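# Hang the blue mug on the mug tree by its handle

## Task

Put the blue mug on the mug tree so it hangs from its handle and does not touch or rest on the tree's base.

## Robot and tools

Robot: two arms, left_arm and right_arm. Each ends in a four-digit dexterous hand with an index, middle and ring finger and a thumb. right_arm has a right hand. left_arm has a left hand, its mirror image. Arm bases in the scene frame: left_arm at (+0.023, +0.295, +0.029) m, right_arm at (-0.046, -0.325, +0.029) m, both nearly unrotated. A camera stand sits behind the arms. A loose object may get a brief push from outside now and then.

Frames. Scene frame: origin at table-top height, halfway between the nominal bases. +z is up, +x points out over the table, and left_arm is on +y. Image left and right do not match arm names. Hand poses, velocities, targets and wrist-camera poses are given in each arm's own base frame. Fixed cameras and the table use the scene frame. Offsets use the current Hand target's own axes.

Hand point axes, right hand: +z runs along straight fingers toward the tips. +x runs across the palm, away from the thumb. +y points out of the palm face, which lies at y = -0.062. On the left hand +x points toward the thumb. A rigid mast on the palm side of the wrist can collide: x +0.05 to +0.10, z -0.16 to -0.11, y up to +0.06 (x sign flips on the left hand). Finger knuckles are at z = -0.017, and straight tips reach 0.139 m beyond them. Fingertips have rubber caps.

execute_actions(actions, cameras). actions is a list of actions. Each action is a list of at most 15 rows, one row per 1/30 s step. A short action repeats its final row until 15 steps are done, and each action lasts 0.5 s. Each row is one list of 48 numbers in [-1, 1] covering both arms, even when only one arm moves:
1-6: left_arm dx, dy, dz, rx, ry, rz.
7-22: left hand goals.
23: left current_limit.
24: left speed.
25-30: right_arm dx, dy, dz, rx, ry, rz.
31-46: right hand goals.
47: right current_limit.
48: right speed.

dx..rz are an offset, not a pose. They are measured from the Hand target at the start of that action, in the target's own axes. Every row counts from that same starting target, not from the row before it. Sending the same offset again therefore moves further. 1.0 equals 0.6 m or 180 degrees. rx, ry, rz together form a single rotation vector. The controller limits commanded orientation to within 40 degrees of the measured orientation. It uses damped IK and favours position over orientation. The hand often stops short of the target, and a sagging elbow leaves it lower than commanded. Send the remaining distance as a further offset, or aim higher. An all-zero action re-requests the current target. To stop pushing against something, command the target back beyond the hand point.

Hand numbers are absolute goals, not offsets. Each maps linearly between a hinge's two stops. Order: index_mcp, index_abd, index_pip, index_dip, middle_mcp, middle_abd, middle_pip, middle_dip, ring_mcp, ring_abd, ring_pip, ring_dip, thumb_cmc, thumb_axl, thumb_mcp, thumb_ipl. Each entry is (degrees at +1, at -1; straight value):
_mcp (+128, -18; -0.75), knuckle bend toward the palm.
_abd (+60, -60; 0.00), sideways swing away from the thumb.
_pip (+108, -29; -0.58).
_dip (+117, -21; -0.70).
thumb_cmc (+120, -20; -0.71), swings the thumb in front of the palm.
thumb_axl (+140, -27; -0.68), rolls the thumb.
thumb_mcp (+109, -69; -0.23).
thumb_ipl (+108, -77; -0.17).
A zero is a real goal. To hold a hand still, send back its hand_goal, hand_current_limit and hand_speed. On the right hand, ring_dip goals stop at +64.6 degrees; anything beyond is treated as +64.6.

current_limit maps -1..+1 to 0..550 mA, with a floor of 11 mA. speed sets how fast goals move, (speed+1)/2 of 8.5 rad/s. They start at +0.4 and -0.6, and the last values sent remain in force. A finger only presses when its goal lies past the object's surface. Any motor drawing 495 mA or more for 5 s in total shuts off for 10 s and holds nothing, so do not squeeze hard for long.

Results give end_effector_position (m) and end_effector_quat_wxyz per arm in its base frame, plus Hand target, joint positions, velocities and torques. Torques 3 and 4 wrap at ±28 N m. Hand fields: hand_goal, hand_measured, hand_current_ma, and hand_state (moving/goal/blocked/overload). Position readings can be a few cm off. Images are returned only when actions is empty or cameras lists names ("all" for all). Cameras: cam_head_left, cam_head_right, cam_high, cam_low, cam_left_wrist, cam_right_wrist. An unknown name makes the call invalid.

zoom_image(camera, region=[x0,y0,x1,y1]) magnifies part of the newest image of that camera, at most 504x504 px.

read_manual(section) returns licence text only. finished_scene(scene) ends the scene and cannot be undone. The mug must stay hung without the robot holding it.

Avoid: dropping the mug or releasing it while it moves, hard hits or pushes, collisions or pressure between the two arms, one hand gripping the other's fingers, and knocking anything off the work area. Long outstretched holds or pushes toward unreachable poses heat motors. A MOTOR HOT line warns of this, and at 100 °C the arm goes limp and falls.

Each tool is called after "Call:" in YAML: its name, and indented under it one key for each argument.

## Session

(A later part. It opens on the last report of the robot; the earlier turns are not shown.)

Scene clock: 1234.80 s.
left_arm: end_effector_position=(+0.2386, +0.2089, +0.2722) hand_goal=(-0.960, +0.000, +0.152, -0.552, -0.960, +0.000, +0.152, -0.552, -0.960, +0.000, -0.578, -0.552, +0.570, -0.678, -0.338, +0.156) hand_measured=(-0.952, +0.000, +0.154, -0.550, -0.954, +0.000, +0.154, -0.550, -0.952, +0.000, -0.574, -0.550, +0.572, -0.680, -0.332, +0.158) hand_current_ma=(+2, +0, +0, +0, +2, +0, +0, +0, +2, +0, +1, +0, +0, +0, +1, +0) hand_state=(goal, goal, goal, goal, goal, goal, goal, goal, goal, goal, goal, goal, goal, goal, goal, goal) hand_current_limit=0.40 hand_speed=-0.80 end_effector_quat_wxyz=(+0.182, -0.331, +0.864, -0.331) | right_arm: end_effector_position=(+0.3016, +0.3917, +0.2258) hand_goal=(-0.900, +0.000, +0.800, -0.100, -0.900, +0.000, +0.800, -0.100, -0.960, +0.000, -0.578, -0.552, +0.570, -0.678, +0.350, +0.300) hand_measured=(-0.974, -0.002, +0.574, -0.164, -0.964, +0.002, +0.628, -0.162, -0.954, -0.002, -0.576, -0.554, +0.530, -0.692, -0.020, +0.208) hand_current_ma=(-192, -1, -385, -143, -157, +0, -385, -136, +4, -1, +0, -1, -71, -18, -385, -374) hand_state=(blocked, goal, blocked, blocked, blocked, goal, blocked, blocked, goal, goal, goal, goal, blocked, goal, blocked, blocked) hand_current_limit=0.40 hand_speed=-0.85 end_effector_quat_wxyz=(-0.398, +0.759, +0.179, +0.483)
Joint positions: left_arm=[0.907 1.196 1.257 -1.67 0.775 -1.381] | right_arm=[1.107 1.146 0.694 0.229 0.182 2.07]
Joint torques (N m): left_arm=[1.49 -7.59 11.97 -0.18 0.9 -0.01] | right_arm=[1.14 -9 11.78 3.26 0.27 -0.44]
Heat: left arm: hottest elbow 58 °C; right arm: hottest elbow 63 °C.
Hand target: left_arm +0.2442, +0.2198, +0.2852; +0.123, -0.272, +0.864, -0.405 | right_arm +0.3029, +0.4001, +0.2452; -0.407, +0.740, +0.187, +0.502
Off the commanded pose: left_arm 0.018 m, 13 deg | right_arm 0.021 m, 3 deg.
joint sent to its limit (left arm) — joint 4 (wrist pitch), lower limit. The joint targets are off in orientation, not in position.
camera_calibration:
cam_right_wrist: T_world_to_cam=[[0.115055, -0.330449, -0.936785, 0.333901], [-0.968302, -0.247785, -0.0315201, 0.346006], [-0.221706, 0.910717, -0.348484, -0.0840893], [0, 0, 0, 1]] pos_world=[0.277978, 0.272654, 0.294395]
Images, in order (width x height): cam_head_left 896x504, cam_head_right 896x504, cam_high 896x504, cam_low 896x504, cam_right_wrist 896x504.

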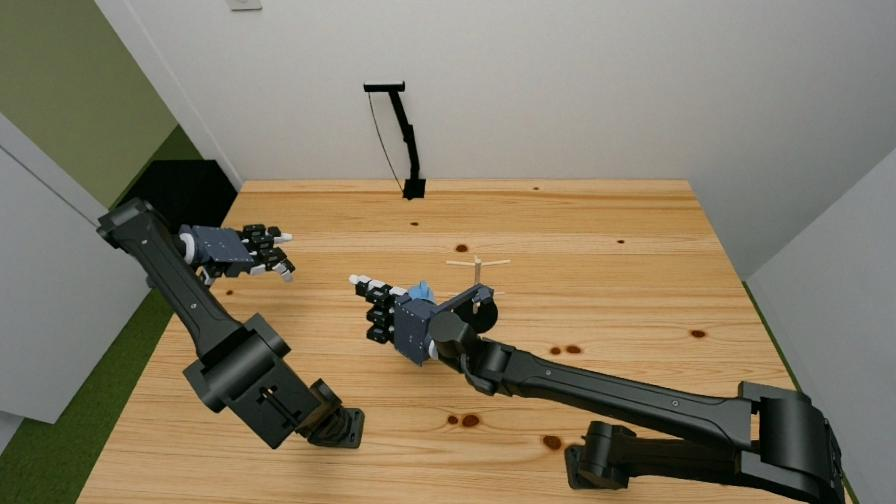

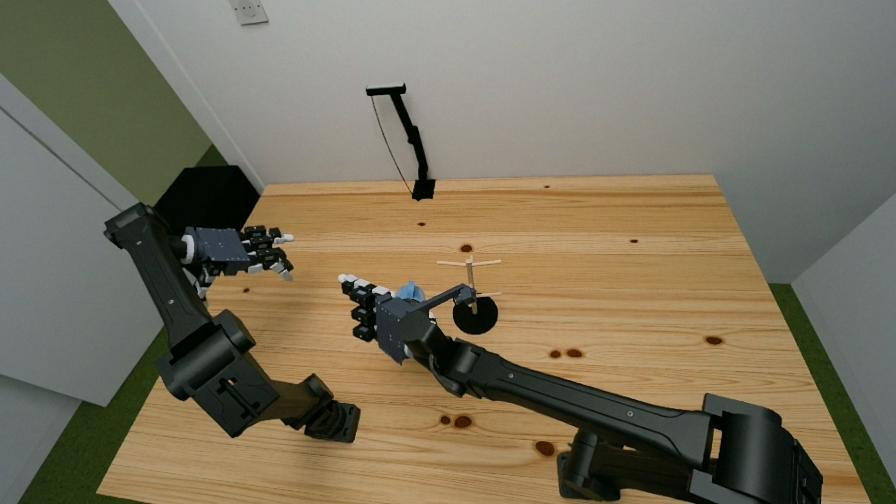

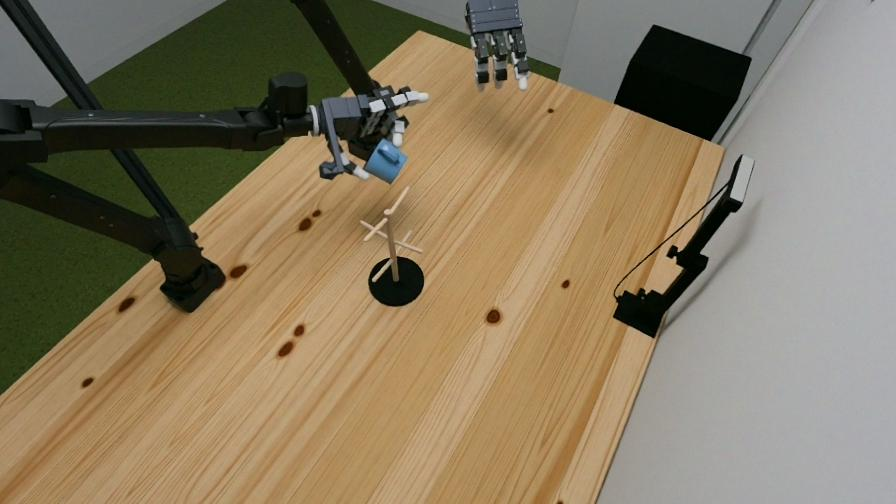

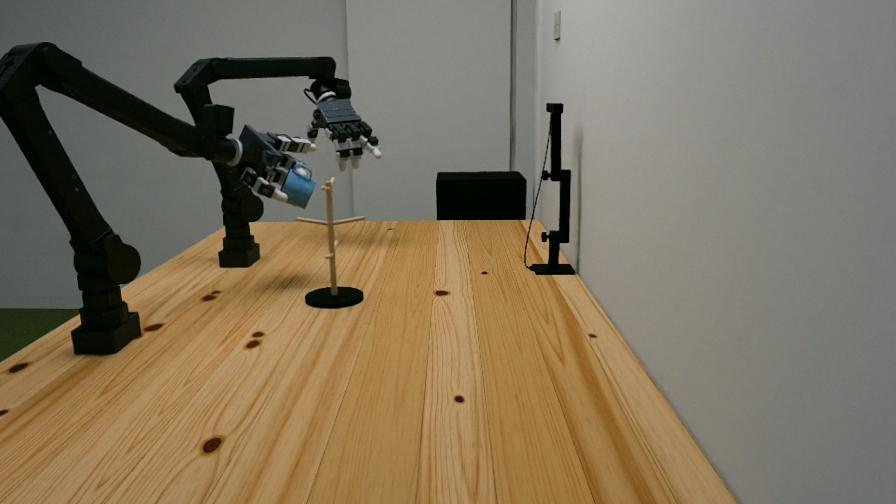

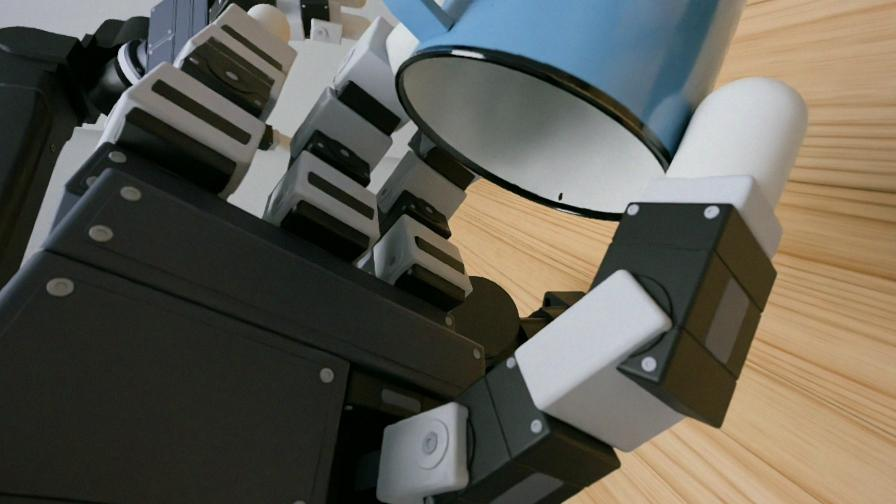

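Call:
execute_actions:
  actions:
    - [[0,0,0,0,0,0,-0.959,0,0.153,-0.551,-0.959,0,0.153,-0.551,-0.959,0,-0.577,-0.551,0.571,-0.678,-0.337,0.157,0.4,-0.8,0.0533,0.0806,0.0365,0,0,0,-0.9,0,0.8,-0.1,-0.9,0,0.8,-0.1,-0.959,0,-0.577,-0.551,0.571,-0.678,0.35,0.30,0.4,-0.85]]
  cameras: ["cam_head_left", "cam_head_right", "cam_low", "cam_high", "cam_right_wrist"]

Call:
zoom_image:
  camera: "cam_low"
  region: [260, 130, 380, 220]

Call:
zoom_image:
  camera: "cam_head_left"
  region: [380, 230, 520, 330]

Call:
zoom_image:
  camera: "cam_high"
  region: [320, 100, 450, 230]

Call:
zoom_image:
  camera: "cam_head_right"
  region: [370, 230, 510, 330]

Scene clock: 1253.13 s.
left_arm: end_effector_position=(+0.2386, +0.2089, +0.2722) hand_goal=(-0.960, +0.000, +0.152, -0.552, -0.960, +0.000, +0.152, -0.552, -0.960, +0.000, -0.578, -0.552, +0.570, -0.678, -0.338, +0.156) hand_measured=(-0.952, +0.000, +0.154, -0.550, -0.954, +0.000, +0.154, -0.550, -0.952, +0.000, -0.574, -0.550, +0.572, -0.680, -0.332, +0.158) hand_current_ma=(+2, +0, +0, +0, +2, +0, +0, +0, +2, +0, +1, +0, +0, +0, +1, +0) hand_state=(goal, goal, goal, goal, goal, goal, goal, goal, goal, goal, goal, goal, goal, goal, goal, goal) hand_current_limit=0.40 hand_speed=-0.80 end_effector_quat_wxyz=(+0.182, -0.331, +0.864, -0.331) | right_arm: end_effector_position=(+0.3484, +0.3666, +0.2104) hand_goal=(-0.900, +0.000, +0.800, -0.100, -0.900, +0.000, +0.800, -0.100, -0.960, +0.000, -0.578, -0.552, +0.570, -0.678, +0.350, +0.300) hand_measured=(-0.974, -0.002, +0.576, -0.164, -0.964, +0.002, +0.632, -0.162, -0.954, -0.002, -0.576, -0.554, +0.530, -0.692, -0.022, +0.208) hand_current_ma=(-192, -1, -385, -141, -157, +0, -385, -136, +4, -1, +0, -1, -72, -18, -385, -374) hand_state=(blocked, goal, blocked, blocked, blocked, goal, blocked, blocked, goal, goal, goal, goal, blocked, goal, blocked, blocked) hand_current_limit=0.40 hand_speed=-0.85 end_effector_quat_wxyz=(-0.391, +0.770, +0.181, +0.471)
Joint positions: left_arm=[0.907 1.196 1.257 -1.67 0.775 -1.381] | right_arm=[0.95 1.176 0.694 0.229 0.024 2.039]
Joint torques (N m): left_arm=[1.44 -7.65 11.96 -0.2 0.9 -0.01] | right_arm=[0.26 -7.88 15.17 3.22 -0.11 -0.42]
Heat: left arm: hottest elbow 58 °C; right arm: hottest elbow 64 °C.
Hand target: left_arm +0.2442, +0.2198, +0.2852; +0.123, -0.272, +0.864, -0.405 | right_arm +0.3627, +0.3841, +0.2500; -0.407, +0.740, +0.187, +0.502
Off the commanded pose: left_arm 0.018 m, 13 deg | right_arm 0.046 m, 5 deg.
joint sent to its limit (left arm) — joint 4 (wrist pitch), lower limit. The joint targets are off in orientation, not in position.
camera_calibration:
cam_right_wrist: T_world_to_cam=[[0.0943496, -0.353279, -0.930748, 0.320192], [-0.967927, -0.251216, -0.00276593, 0.379681], [-0.232841, 0.901157, -0.36565, -0.0452065], [0, 0, 0, 1]] pos_world=[0.326768, 0.249237, 0.282538]
Images, in order (width x height): cam_head_left 896x504, cam_head_right 896x504, cam_high 896x504, cam_low 896x504, cam_right_wrist 896x504.

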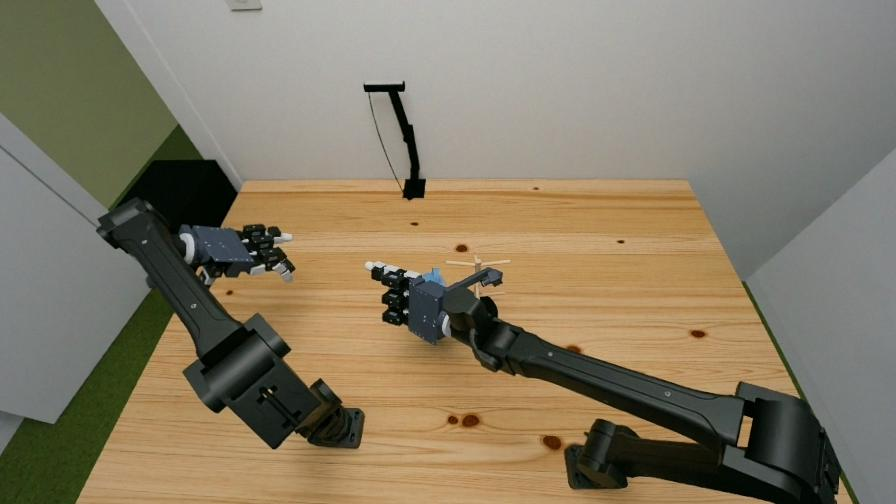

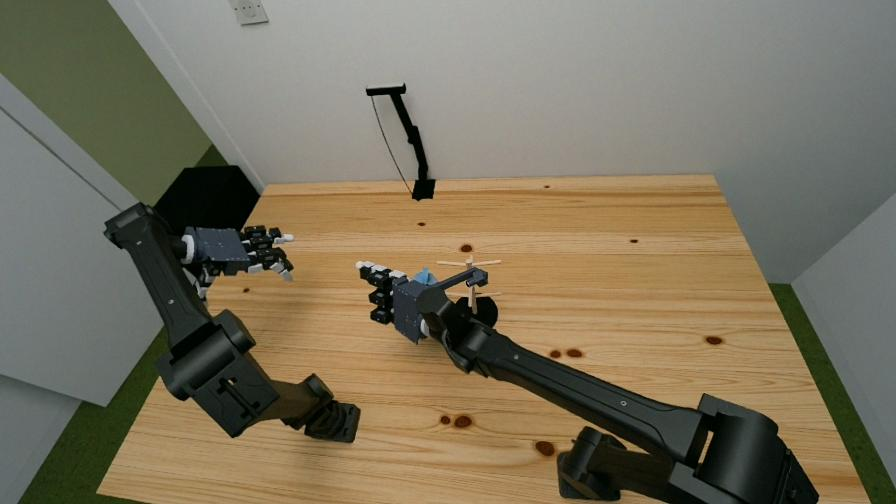

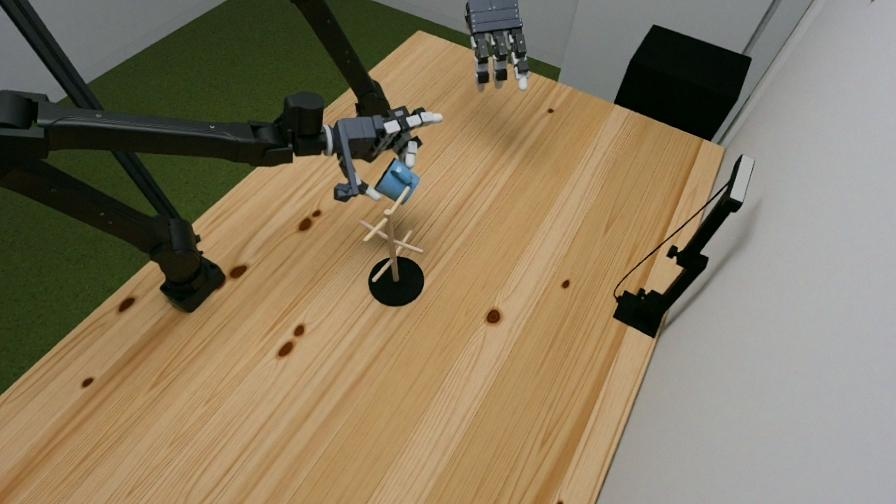

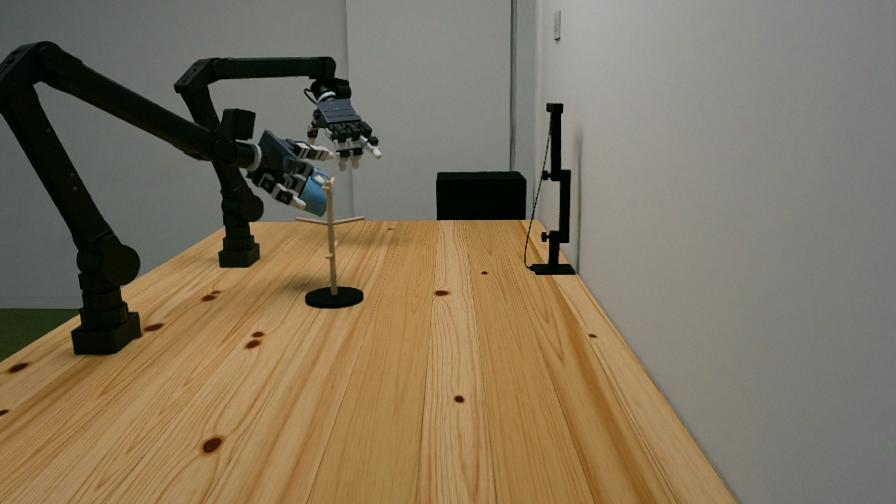

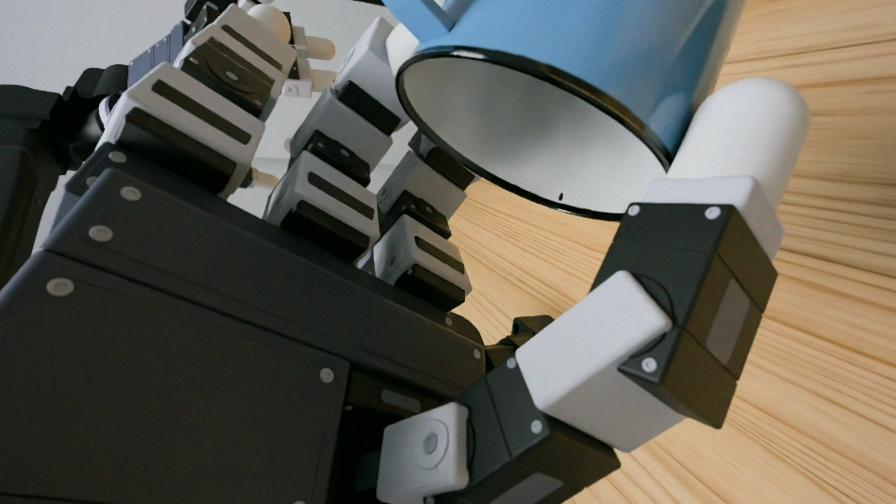

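Scaled by 4.200 from the camera's 896x504 image, which has a finer 1280x720 frame.

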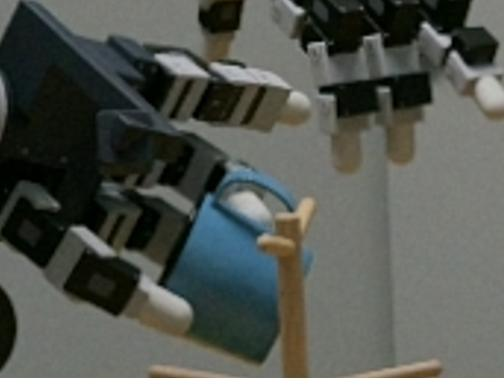

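Scaled by 3.600 from the camera's 896x504 image, which has a finer 1280x720 frame.

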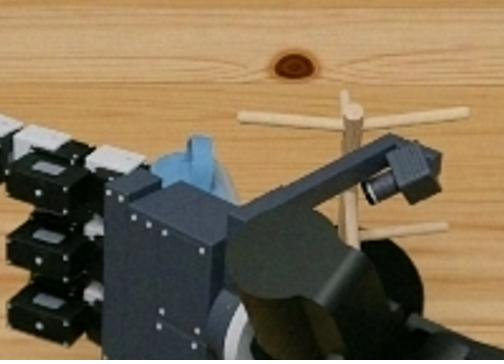

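Scaled by 3.877 from the camera's 896x504 image, which has a finer 1280x720 frame.

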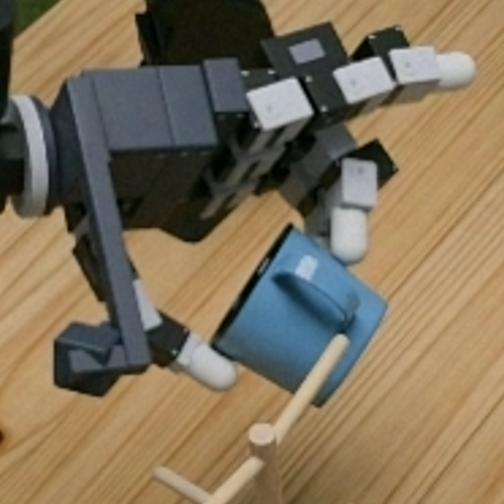

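Scaled by 3.600 from the camera's 896x504 image, which has a finer 1280x720 frame.

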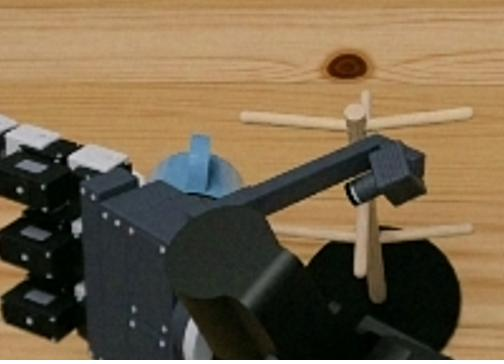

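Call:
execute_actions:
  actions:
    - [[0,0,0,0,0,0,-0.959,0,0.153,-0.551,-0.959,0,0.153,-0.551,-0.959,0,-0.577,-0.551,0.571,-0.678,-0.337,0.157,0.4,-0.8,0.0267,0.0282,0.0328,0,0,0,-0.9,0,0.8,-0.1,-0.9,0,0.8,-0.1,-0.959,0,-0.577,-0.551,0.571,-0.678,0.35,0.30,0.4,-0.85]]
  cameras: ["cam_head_left", "cam_head_right", "cam_low", "cam_high", "cam_right_wrist"]

Call:
zoom_image:
  camera: "cam_low"
  region: [280, 140, 380, 220]

Call:
zoom_image:
  camera: "cam_head_left"
  region: [400, 230, 520, 320]

Call:
zoom_image:
  camera: "cam_high"
  region: [340, 130, 440, 220]

Call:
zoom_image:
  camera: "cam_head_right"
  region: [390, 230, 510, 320]

Scene clock: 1270.33 s.
left_arm: end_effector_position=(+0.2386, +0.2089, +0.2722) hand_goal=(-0.960, +0.000, +0.152, -0.552, -0.960, +0.000, +0.152, -0.552, -0.960, +0.000, -0.578, -0.552, +0.570, -0.678, -0.338, +0.156) hand_measured=(-0.952, +0.000, +0.154, -0.550, -0.954, +0.000, +0.154, -0.550, -0.952, +0.000, -0.574, -0.550, +0.572, -0.680, -0.332, +0.158) hand_current_ma=(+2, +0, +0, +0, +2, +0, +0, +0, +2, +0, +1, +0, +0, +0, +1, +0) hand_state=(goal, goal, goal, goal, goal, goal, goal, goal, goal, goal, goal, goal, goal, goal, goal, goal) hand_current_limit=0.40 hand_speed=-0.80 end_effector_quat_wxyz=(+0.182, -0.331, +0.864, -0.331) | right_arm: end_effector_position=(+0.3694, +0.3684, +0.2067) hand_goal=(-0.900, +0.000, +0.800, -0.100, -0.900, +0.000, +0.800, -0.100, -0.960, +0.000, -0.578, -0.552, +0.570, -0.678, +0.350, +0.300) hand_measured=(-0.974, -0.002, +0.576, -0.164, -0.964, +0.002, +0.632, -0.162, -0.954, -0.002, -0.576, -0.554, +0.530, -0.692, -0.022, +0.208) hand_current_ma=(-192, -1, -385, -140, -157, +0, -385, -136, +4, -1, +0, -1, -72, -19, -385, -374) hand_state=(blocked, goal, blocked, blocked, blocked, goal, blocked, blocked, goal, goal, goal, goal, blocked, goal, blocked, blocked) hand_current_limit=0.40 hand_speed=-0.85 end_effector_quat_wxyz=(-0.391, +0.773, +0.184, +0.465)
Joint positions: left_arm=[0.907 1.196 1.257 -1.67 0.775 -1.381] | right_arm=[0.902 1.222 0.727 0.229 -0.031 2.029]
Joint torques (N m): left_arm=[1.49 -7.59 11.96 -0.18 0.9 -0.01] | right_arm=[-0.38 -8.94 16.65 3.21 -0.18 -0.41]
Heat: left arm: hottest elbow 59 °C; right arm: hottest elbow 66 °C.
Hand target: left_arm +0.2442, +0.2198, +0.2852; +0.123, -0.272, +0.864, -0.405 | right_arm +0.3927, +0.3874, +0.2541; -0.407, +0.740, +0.187, +0.502
Off the commanded pose: left_arm 0.018 m, 13 deg | right_arm 0.056 m, 6 deg.
joint sent to its limit (left arm) — joint 4 (wrist pitch), lower limit. The joint targets are off in orientation, not in position.
camera_calibration:
cam_right_wrist: T_world_to_cam=[[0.0871599, -0.359241, -0.929166, 0.319894], [-0.96592, -0.258668, 0.00940066, 0.399966], [-0.243723, 0.896681, -0.369544, -0.036858], [0, 0, 0, 1]] pos_world=[0.34947, 0.251428, 0.279854]
Images, in order (width x height): cam_head_left 896x504, cam_head_right 896x504, cam_high 896x504, cam_low 896x504, cam_right_wrist 896x504.

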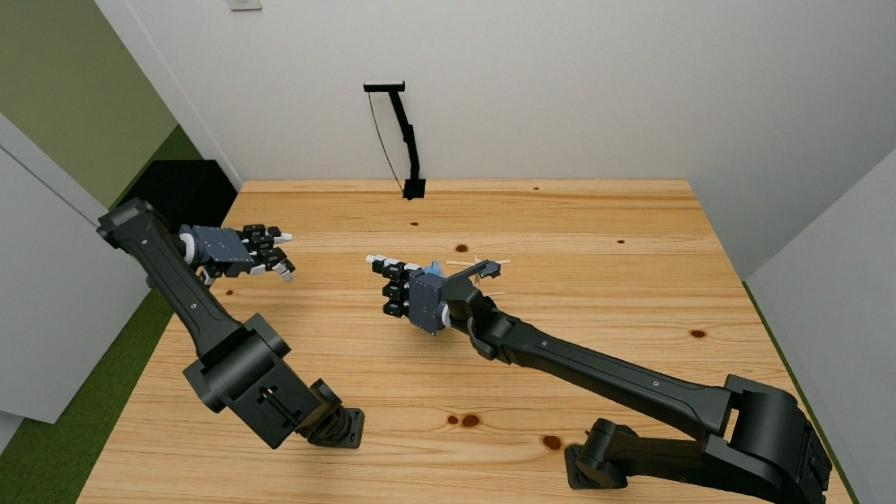

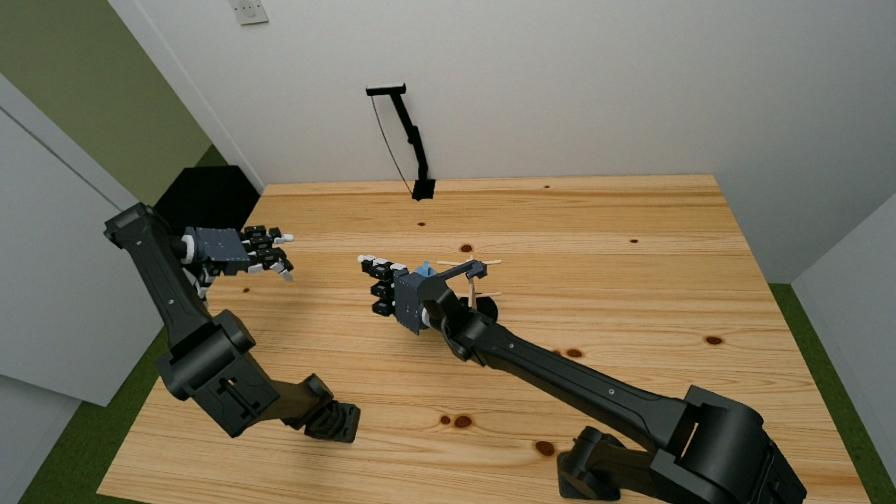

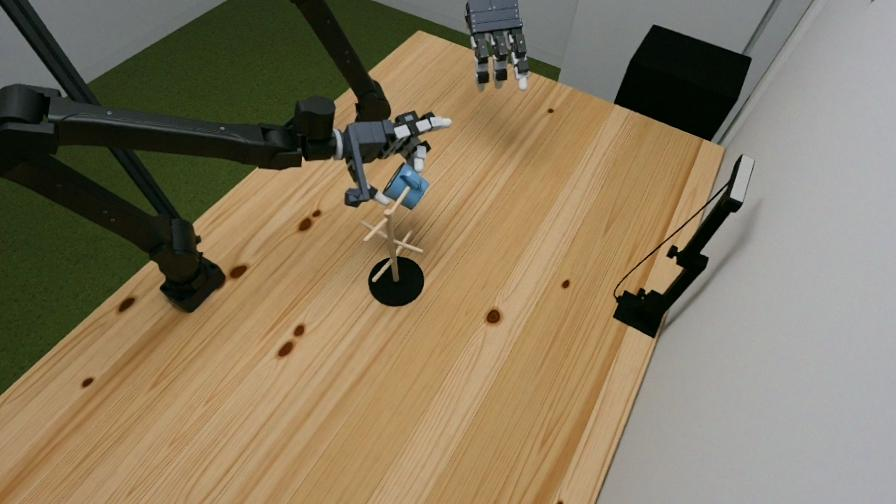

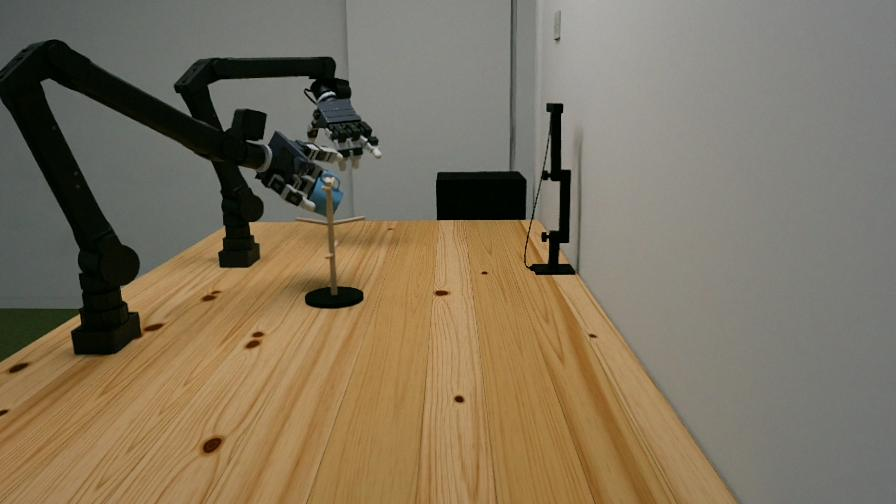

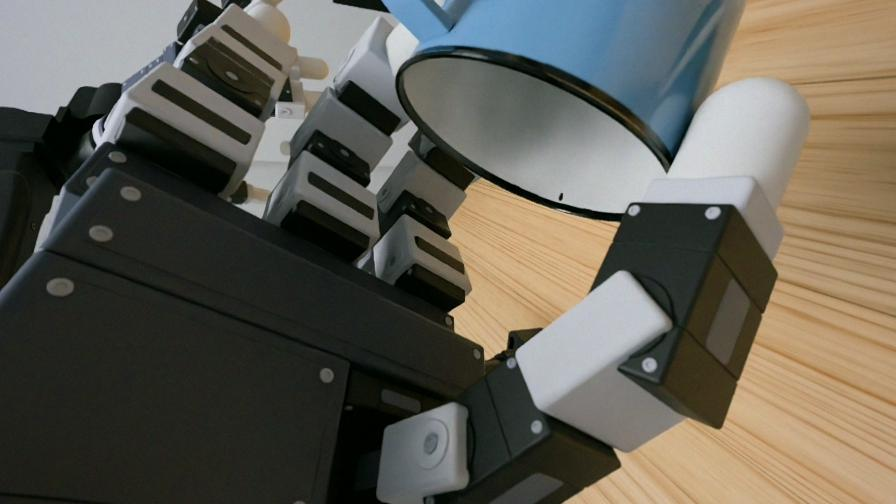

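Scaled by 5.040 from the camera's 896x504 image, which has a finer 1280x720 frame.

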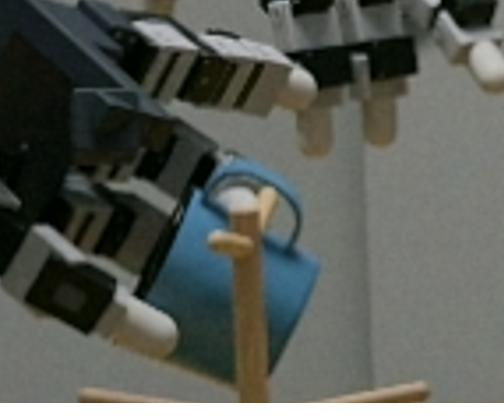

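Scaled by 4.200 from the camera's 896x504 image, which has a finer 1280x720 frame.

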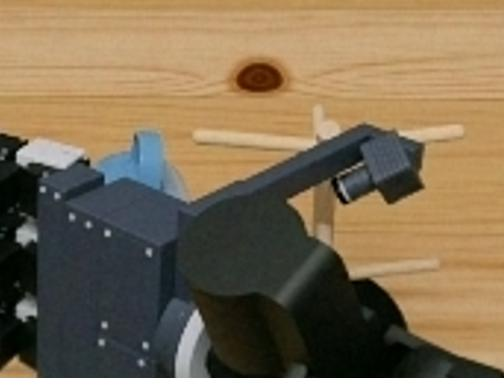

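Scaled by 5.040 from the camera's 896x504 image, which has a finer 1280x720 frame.

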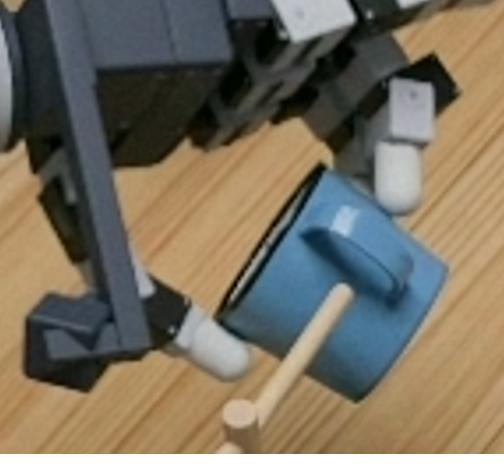

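Scaled by 4.200 from the camera's 896x504 image, which has a finer 1280x720 frame.

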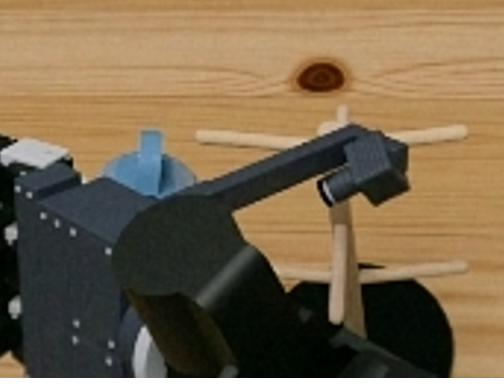

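Call:
execute_actions:
  actions:
    - [[0,0,0,0,0,0,-0.959,0,0.153,-0.551,-0.959,0,0.153,-0.551,-0.959,0,-0.577,-0.551,0.571,-0.678,-0.337,0.157,0.4,-0.8,0.033,0.0042,0.0082,0,0,0,-0.9,0,0.8,-0.1,-0.9,0,0.8,-0.1,-0.959,0,-0.577,-0.551,0.571,-0.678,0.35,0.30,0.4,-0.85]]
  cameras: ["cam_head_left", "cam_head_right", "cam_low", "cam_high"]

Call:
zoom_image:
  camera: "cam_low"
  region: [280, 140, 380, 220]

Call:
zoom_image:
  camera: "cam_high"
  region: [340, 130, 440, 220]

Call:
zoom_image:
  camera: "cam_head_right"
  region: [390, 230, 510, 320]

Scene clock: 1281.47 s.
left_arm: end_effector_position=(+0.2386, +0.2089, +0.2722) hand_goal=(-0.960, +0.000, +0.152, -0.552, -0.960, +0.000, +0.152, -0.552, -0.960, +0.000, -0.578, -0.552, +0.570, -0.678, -0.338, +0.156) hand_measured=(-0.952, +0.000, +0.154, -0.550, -0.954, +0.000, +0.154, -0.550, -0.952, +0.000, -0.574, -0.550, +0.572, -0.680, -0.332, +0.158) hand_current_ma=(+2, +0, +0, +0, +2, +0, +0, +0, +2, +0, +1, +0, +0, +0, +1, +0) hand_state=(goal, goal, goal, goal, goal, goal, goal, goal, goal, goal, goal, goal, goal, goal, goal, goal) hand_current_limit=0.40 hand_speed=-0.80 end_effector_quat_wxyz=(+0.182, -0.331, +0.864, -0.331) | right_arm: end_effector_position=(+0.3863, +0.3761, +0.2294) hand_goal=(-0.900, +0.000, +0.800, -0.100, -0.900, +0.000, +0.800, -0.100, -0.960, +0.000, -0.578, -0.552, +0.570, -0.678, +0.350, +0.300) hand_measured=(-0.974, -0.002, +0.576, -0.164, -0.964, +0.002, +0.632, -0.162, -0.954, -0.002, -0.576, -0.554, +0.530, -0.692, -0.022, +0.208) hand_current_ma=(-192, -1, -385, -140, -157, +0, -385, -136, +4, -1, +0, -1, -72, -19, -385, -374) hand_state=(blocked, goal, blocked, blocked, blocked, goal, blocked, blocked, goal, goal, goal, goal, blocked, goal, blocked, blocked) hand_current_limit=0.40 hand_speed=-0.85 end_effector_quat_wxyz=(-0.401, +0.762, +0.183, +0.474)
Joint positions: left_arm=[0.907 1.196 1.257 -1.67 0.775 -1.381] | right_arm=[0.877 1.235 0.782 0.222 -0.058 2.024]
Joint torques (N m): left_arm=[1.44 -7.59 11.96 -0.18 0.9 -0.01] | right_arm=[-0.85 -9.17 16.5 2.04 -0.17 -0.4]
Heat: left arm: hottest elbow 59 °C; right arm: hottest elbow 68 °C.
Hand target: left_arm +0.2442, +0.2198, +0.2852; +0.123, -0.272, +0.864, -0.405 | right_arm +0.4059, +0.3871, +0.2701; -0.407, +0.740, +0.187, +0.502
Off the commanded pose: left_arm 0.018 m, 13 deg | right_arm 0.046 m, 4 deg.
joint sent to its limit (left arm) — joint 4 (wrist pitch), lower limit. The joint targets are off in orientation, not in position.
Images, in order (width x height): cam_head_left 896x504, cam_head_right 896x504, cam_high 896x504, cam_low 896x504.

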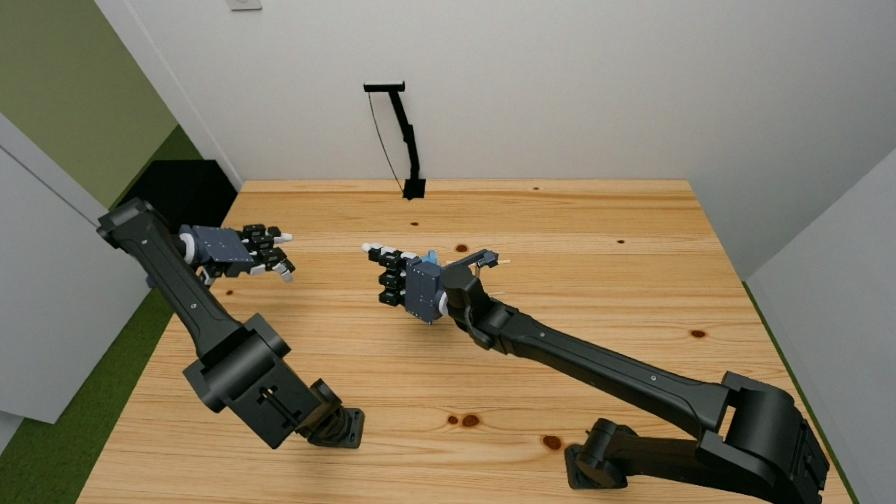

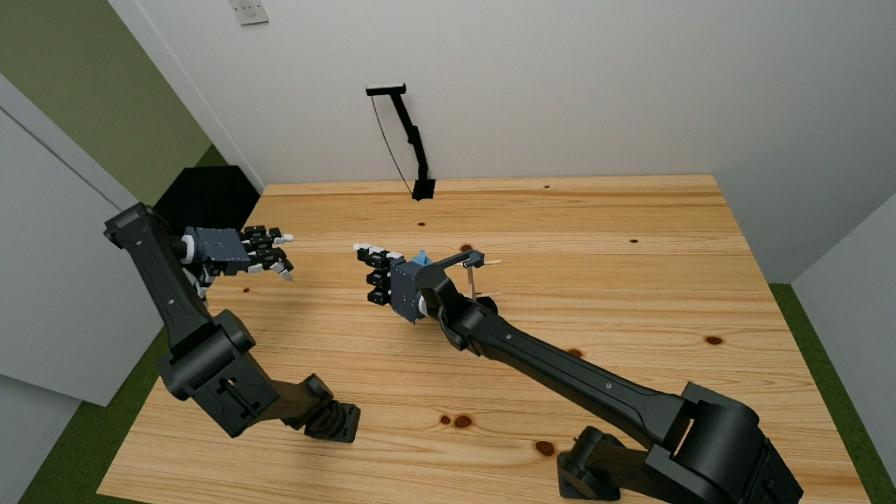

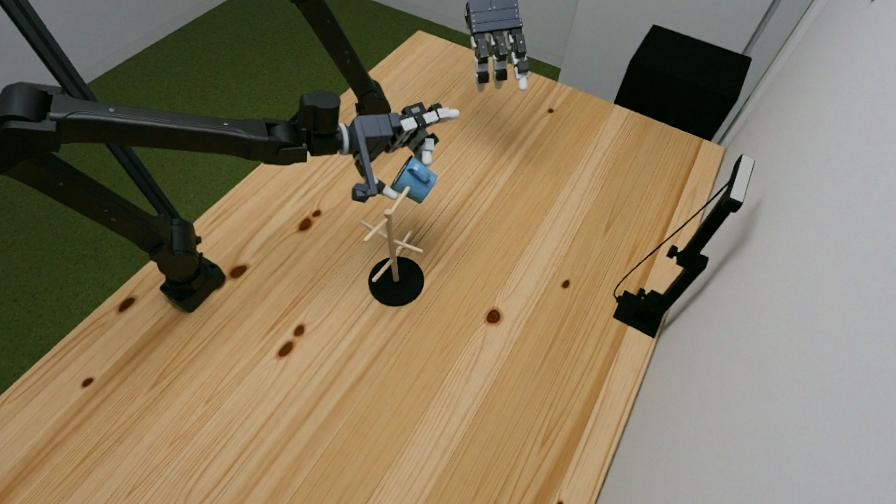

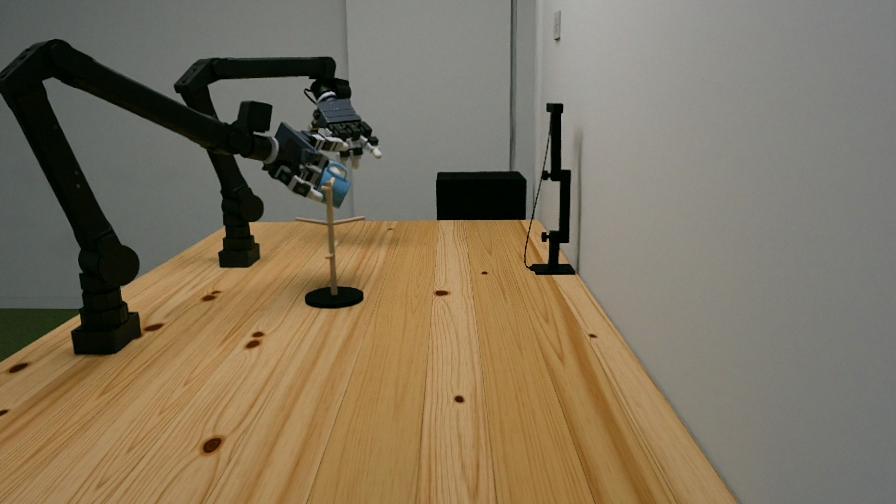

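Scaled by 5.040 from the camera's 896x504 image, which has a finer 1280x720 frame.

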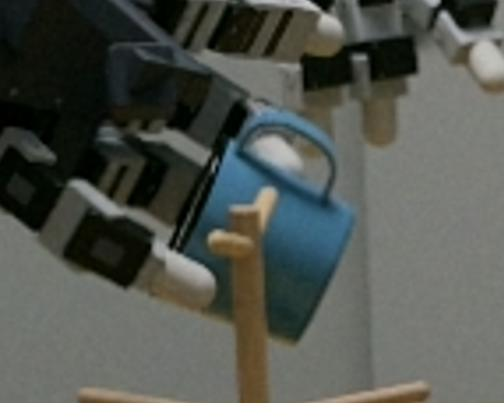

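Scaled by 5.040 from the camera's 896x504 image, which has a finer 1280x720 frame.

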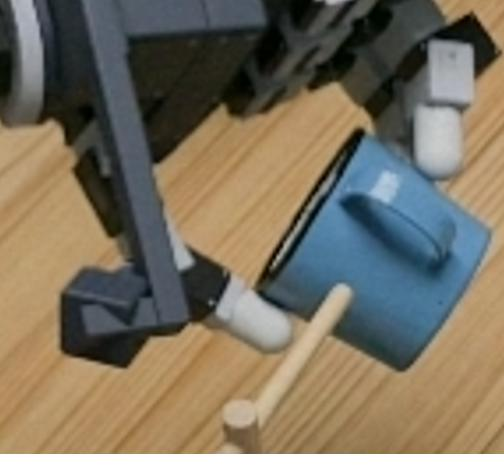

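Scaled by 4.200 from the camera's 896x504 image, which has a finer 1280x720 frame.

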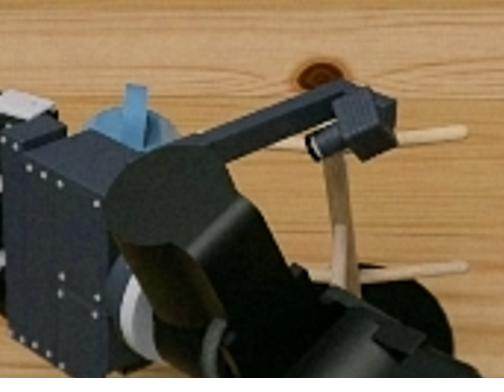

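Call:
execute_actions:
  actions:
    - [[0,0,0,0,0,0,-0.959,0,0.153,-0.551,-0.959,0,0.153,-0.551,-0.959,0,-0.577,-0.551,0.571,-0.678,-0.337,0.157,0.4,-0.8,-0.02,0.0048,0.0003,0,0,0,-0.9,0,0.8,-0.1,-0.9,0,0.8,-0.1,-0.959,0,-0.577,-0.551,0.571,-0.678,0.35,0.30,0.4,-0.85]]
  cameras: ["cam_head_left", "cam_low", "cam_high"]

Call:
zoom_image:
  camera: "cam_low"
  region: [280, 140, 380, 220]

Call:
zoom_image:
  camera: "cam_high"
  region: [340, 130, 440, 220]

Call:
zoom_image:
  camera: "cam_head_left"
  region: [400, 230, 520, 320]

Scene clock: 1290.20 s.
left_arm: end_effector_position=(+0.2386, +0.2089, +0.2722) hand_goal=(-0.960, +0.000, +0.152, -0.552, -0.960, +0.000, +0.152, -0.552, -0.960, +0.000, -0.578, -0.552, +0.570, -0.678, -0.338, +0.156) hand_measured=(-0.952, +0.000, +0.154, -0.550, -0.954, +0.000, +0.154, -0.550, -0.952, +0.000, -0.574, -0.550, +0.572, -0.680, -0.332, +0.158) hand_current_ma=(+2, +0, +0, +0, +2, +0, +0, +0, +2, +0, +1, +0, +0, +0, +1, +0) hand_state=(goal, goal, goal, goal, goal, goal, goal, goal, goal, goal, goal, goal, goal, goal, goal, goal) hand_current_limit=0.40 hand_speed=-0.80 end_effector_quat_wxyz=(+0.182, -0.331, +0.864, -0.331) | right_arm: end_effector_position=(+0.3869, +0.3769, +0.2241) hand_goal=(-0.900, +0.000, +0.800, -0.100, -0.900, +0.000, +0.800, -0.100, -0.960, +0.000, -0.578, -0.552, +0.570, -0.678, +0.350, +0.300) hand_measured=(-0.974, -0.002, +0.576, -0.164, -0.964, +0.002, +0.632, -0.162, -0.954, -0.002, -0.576, -0.554, +0.530, -0.692, -0.022, +0.208) hand_current_ma=(-192, -1, -385, -140, -157, +0, -385, -136, +4, -1, +0, -1, -72, -19, -385, -374) hand_state=(blocked, goal, blocked, blocked, blocked, goal, blocked, blocked, goal, goal, goal, goal, blocked, goal, blocked, blocked) hand_current_limit=0.40 hand_speed=-0.85 end_effector_quat_wxyz=(-0.399, +0.765, +0.183, +0.471)
Joint positions: left_arm=[0.907 1.196 1.257 -1.67 0.775 -1.381] | right_arm=[0.877 1.246 0.782 0.222 -0.059 2.024]
Joint torques (N m): left_arm=[1.44 -7.59 11.96 -0.2 0.9 -0.01] | right_arm=[-0.38 -9.52 14.54 3.22 0.09 -0.41]
Heat: left arm: hottest elbow 59 °C; right arm: hottest elbow 67 °C.
Hand target: left_arm +0.2442, +0.2198, +0.2852; +0.123, -0.272, +0.864, -0.405 | right_arm +0.4028, +0.3872, +0.2581; -0.407, +0.740, +0.187, +0.502
Off the commanded pose: left_arm 0.018 m, 13 deg | right_arm 0.039 m, 5 deg.
joint sent to its limit (left arm) — joint 4 (wrist pitch), lower limit. The joint targets are off in orientation, not in position.
Images, in order (width x height): cam_head_left 896x504, cam_high 896x504, cam_low 896x504.

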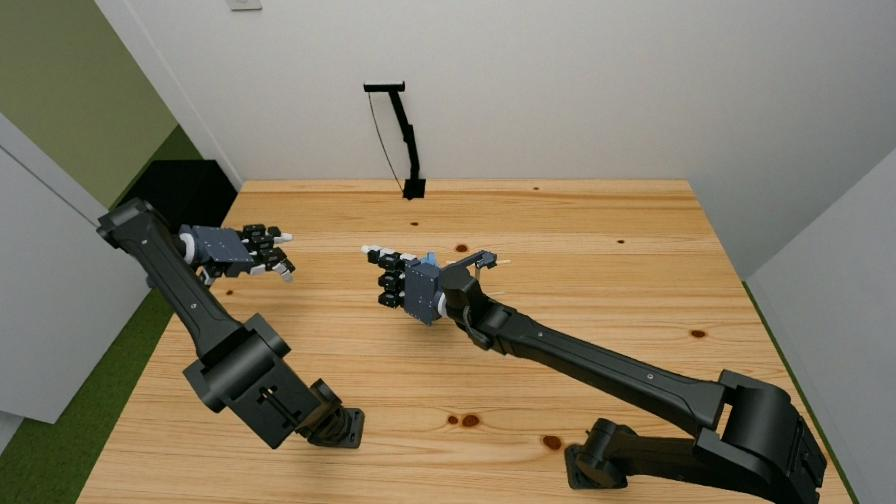

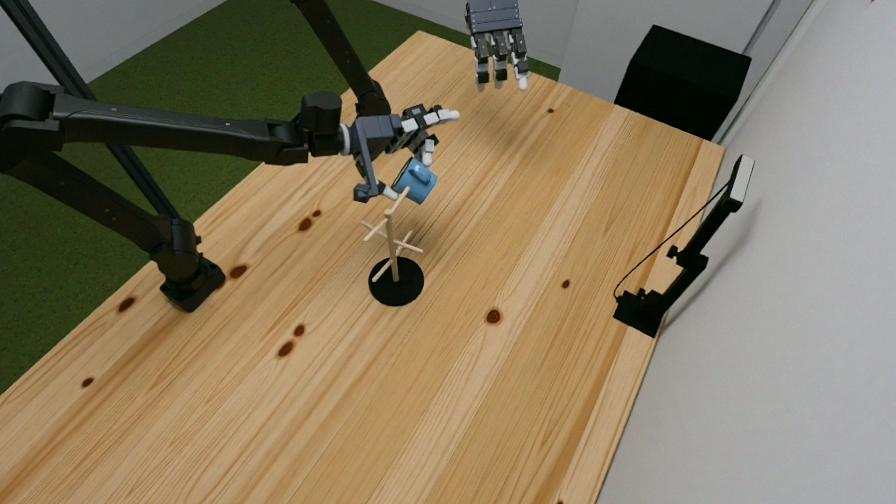

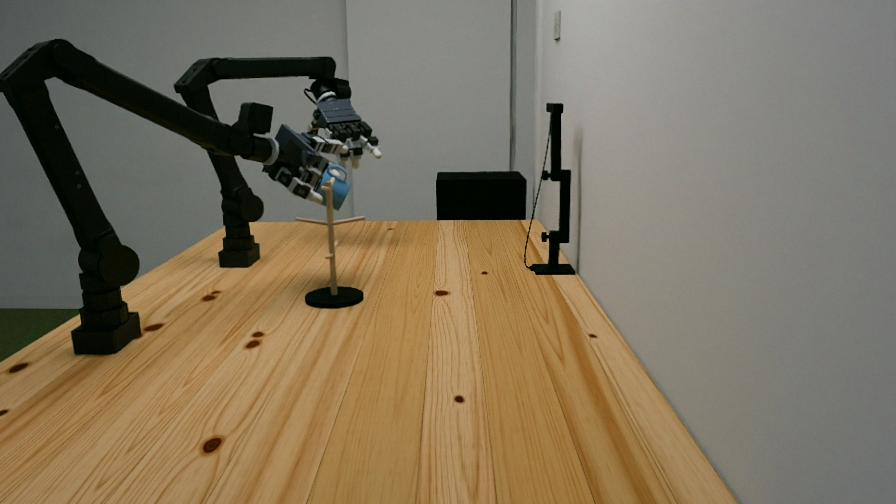

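Scaled by 5.040 from the camera's 896x504 image, which has a finer 1280x720 frame.

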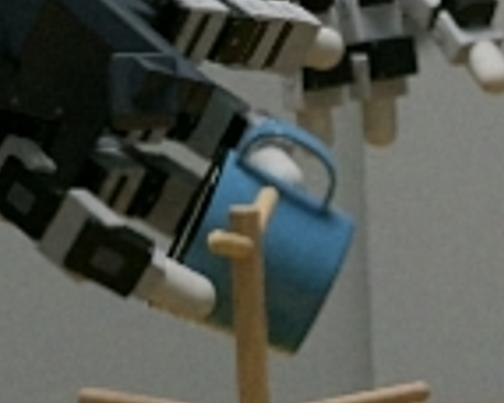

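Scaled by 5.040 from the camera's 896x504 image, which has a finer 1280x720 frame.

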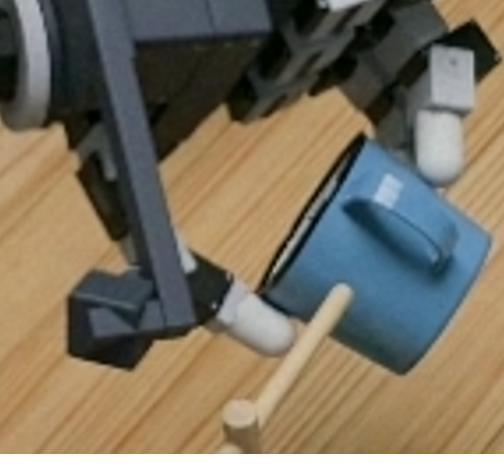

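Scaled by 4.200 from the camera's 896x504 image, which has a finer 1280x720 frame.

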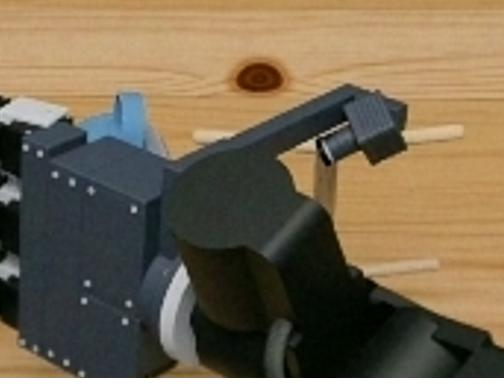

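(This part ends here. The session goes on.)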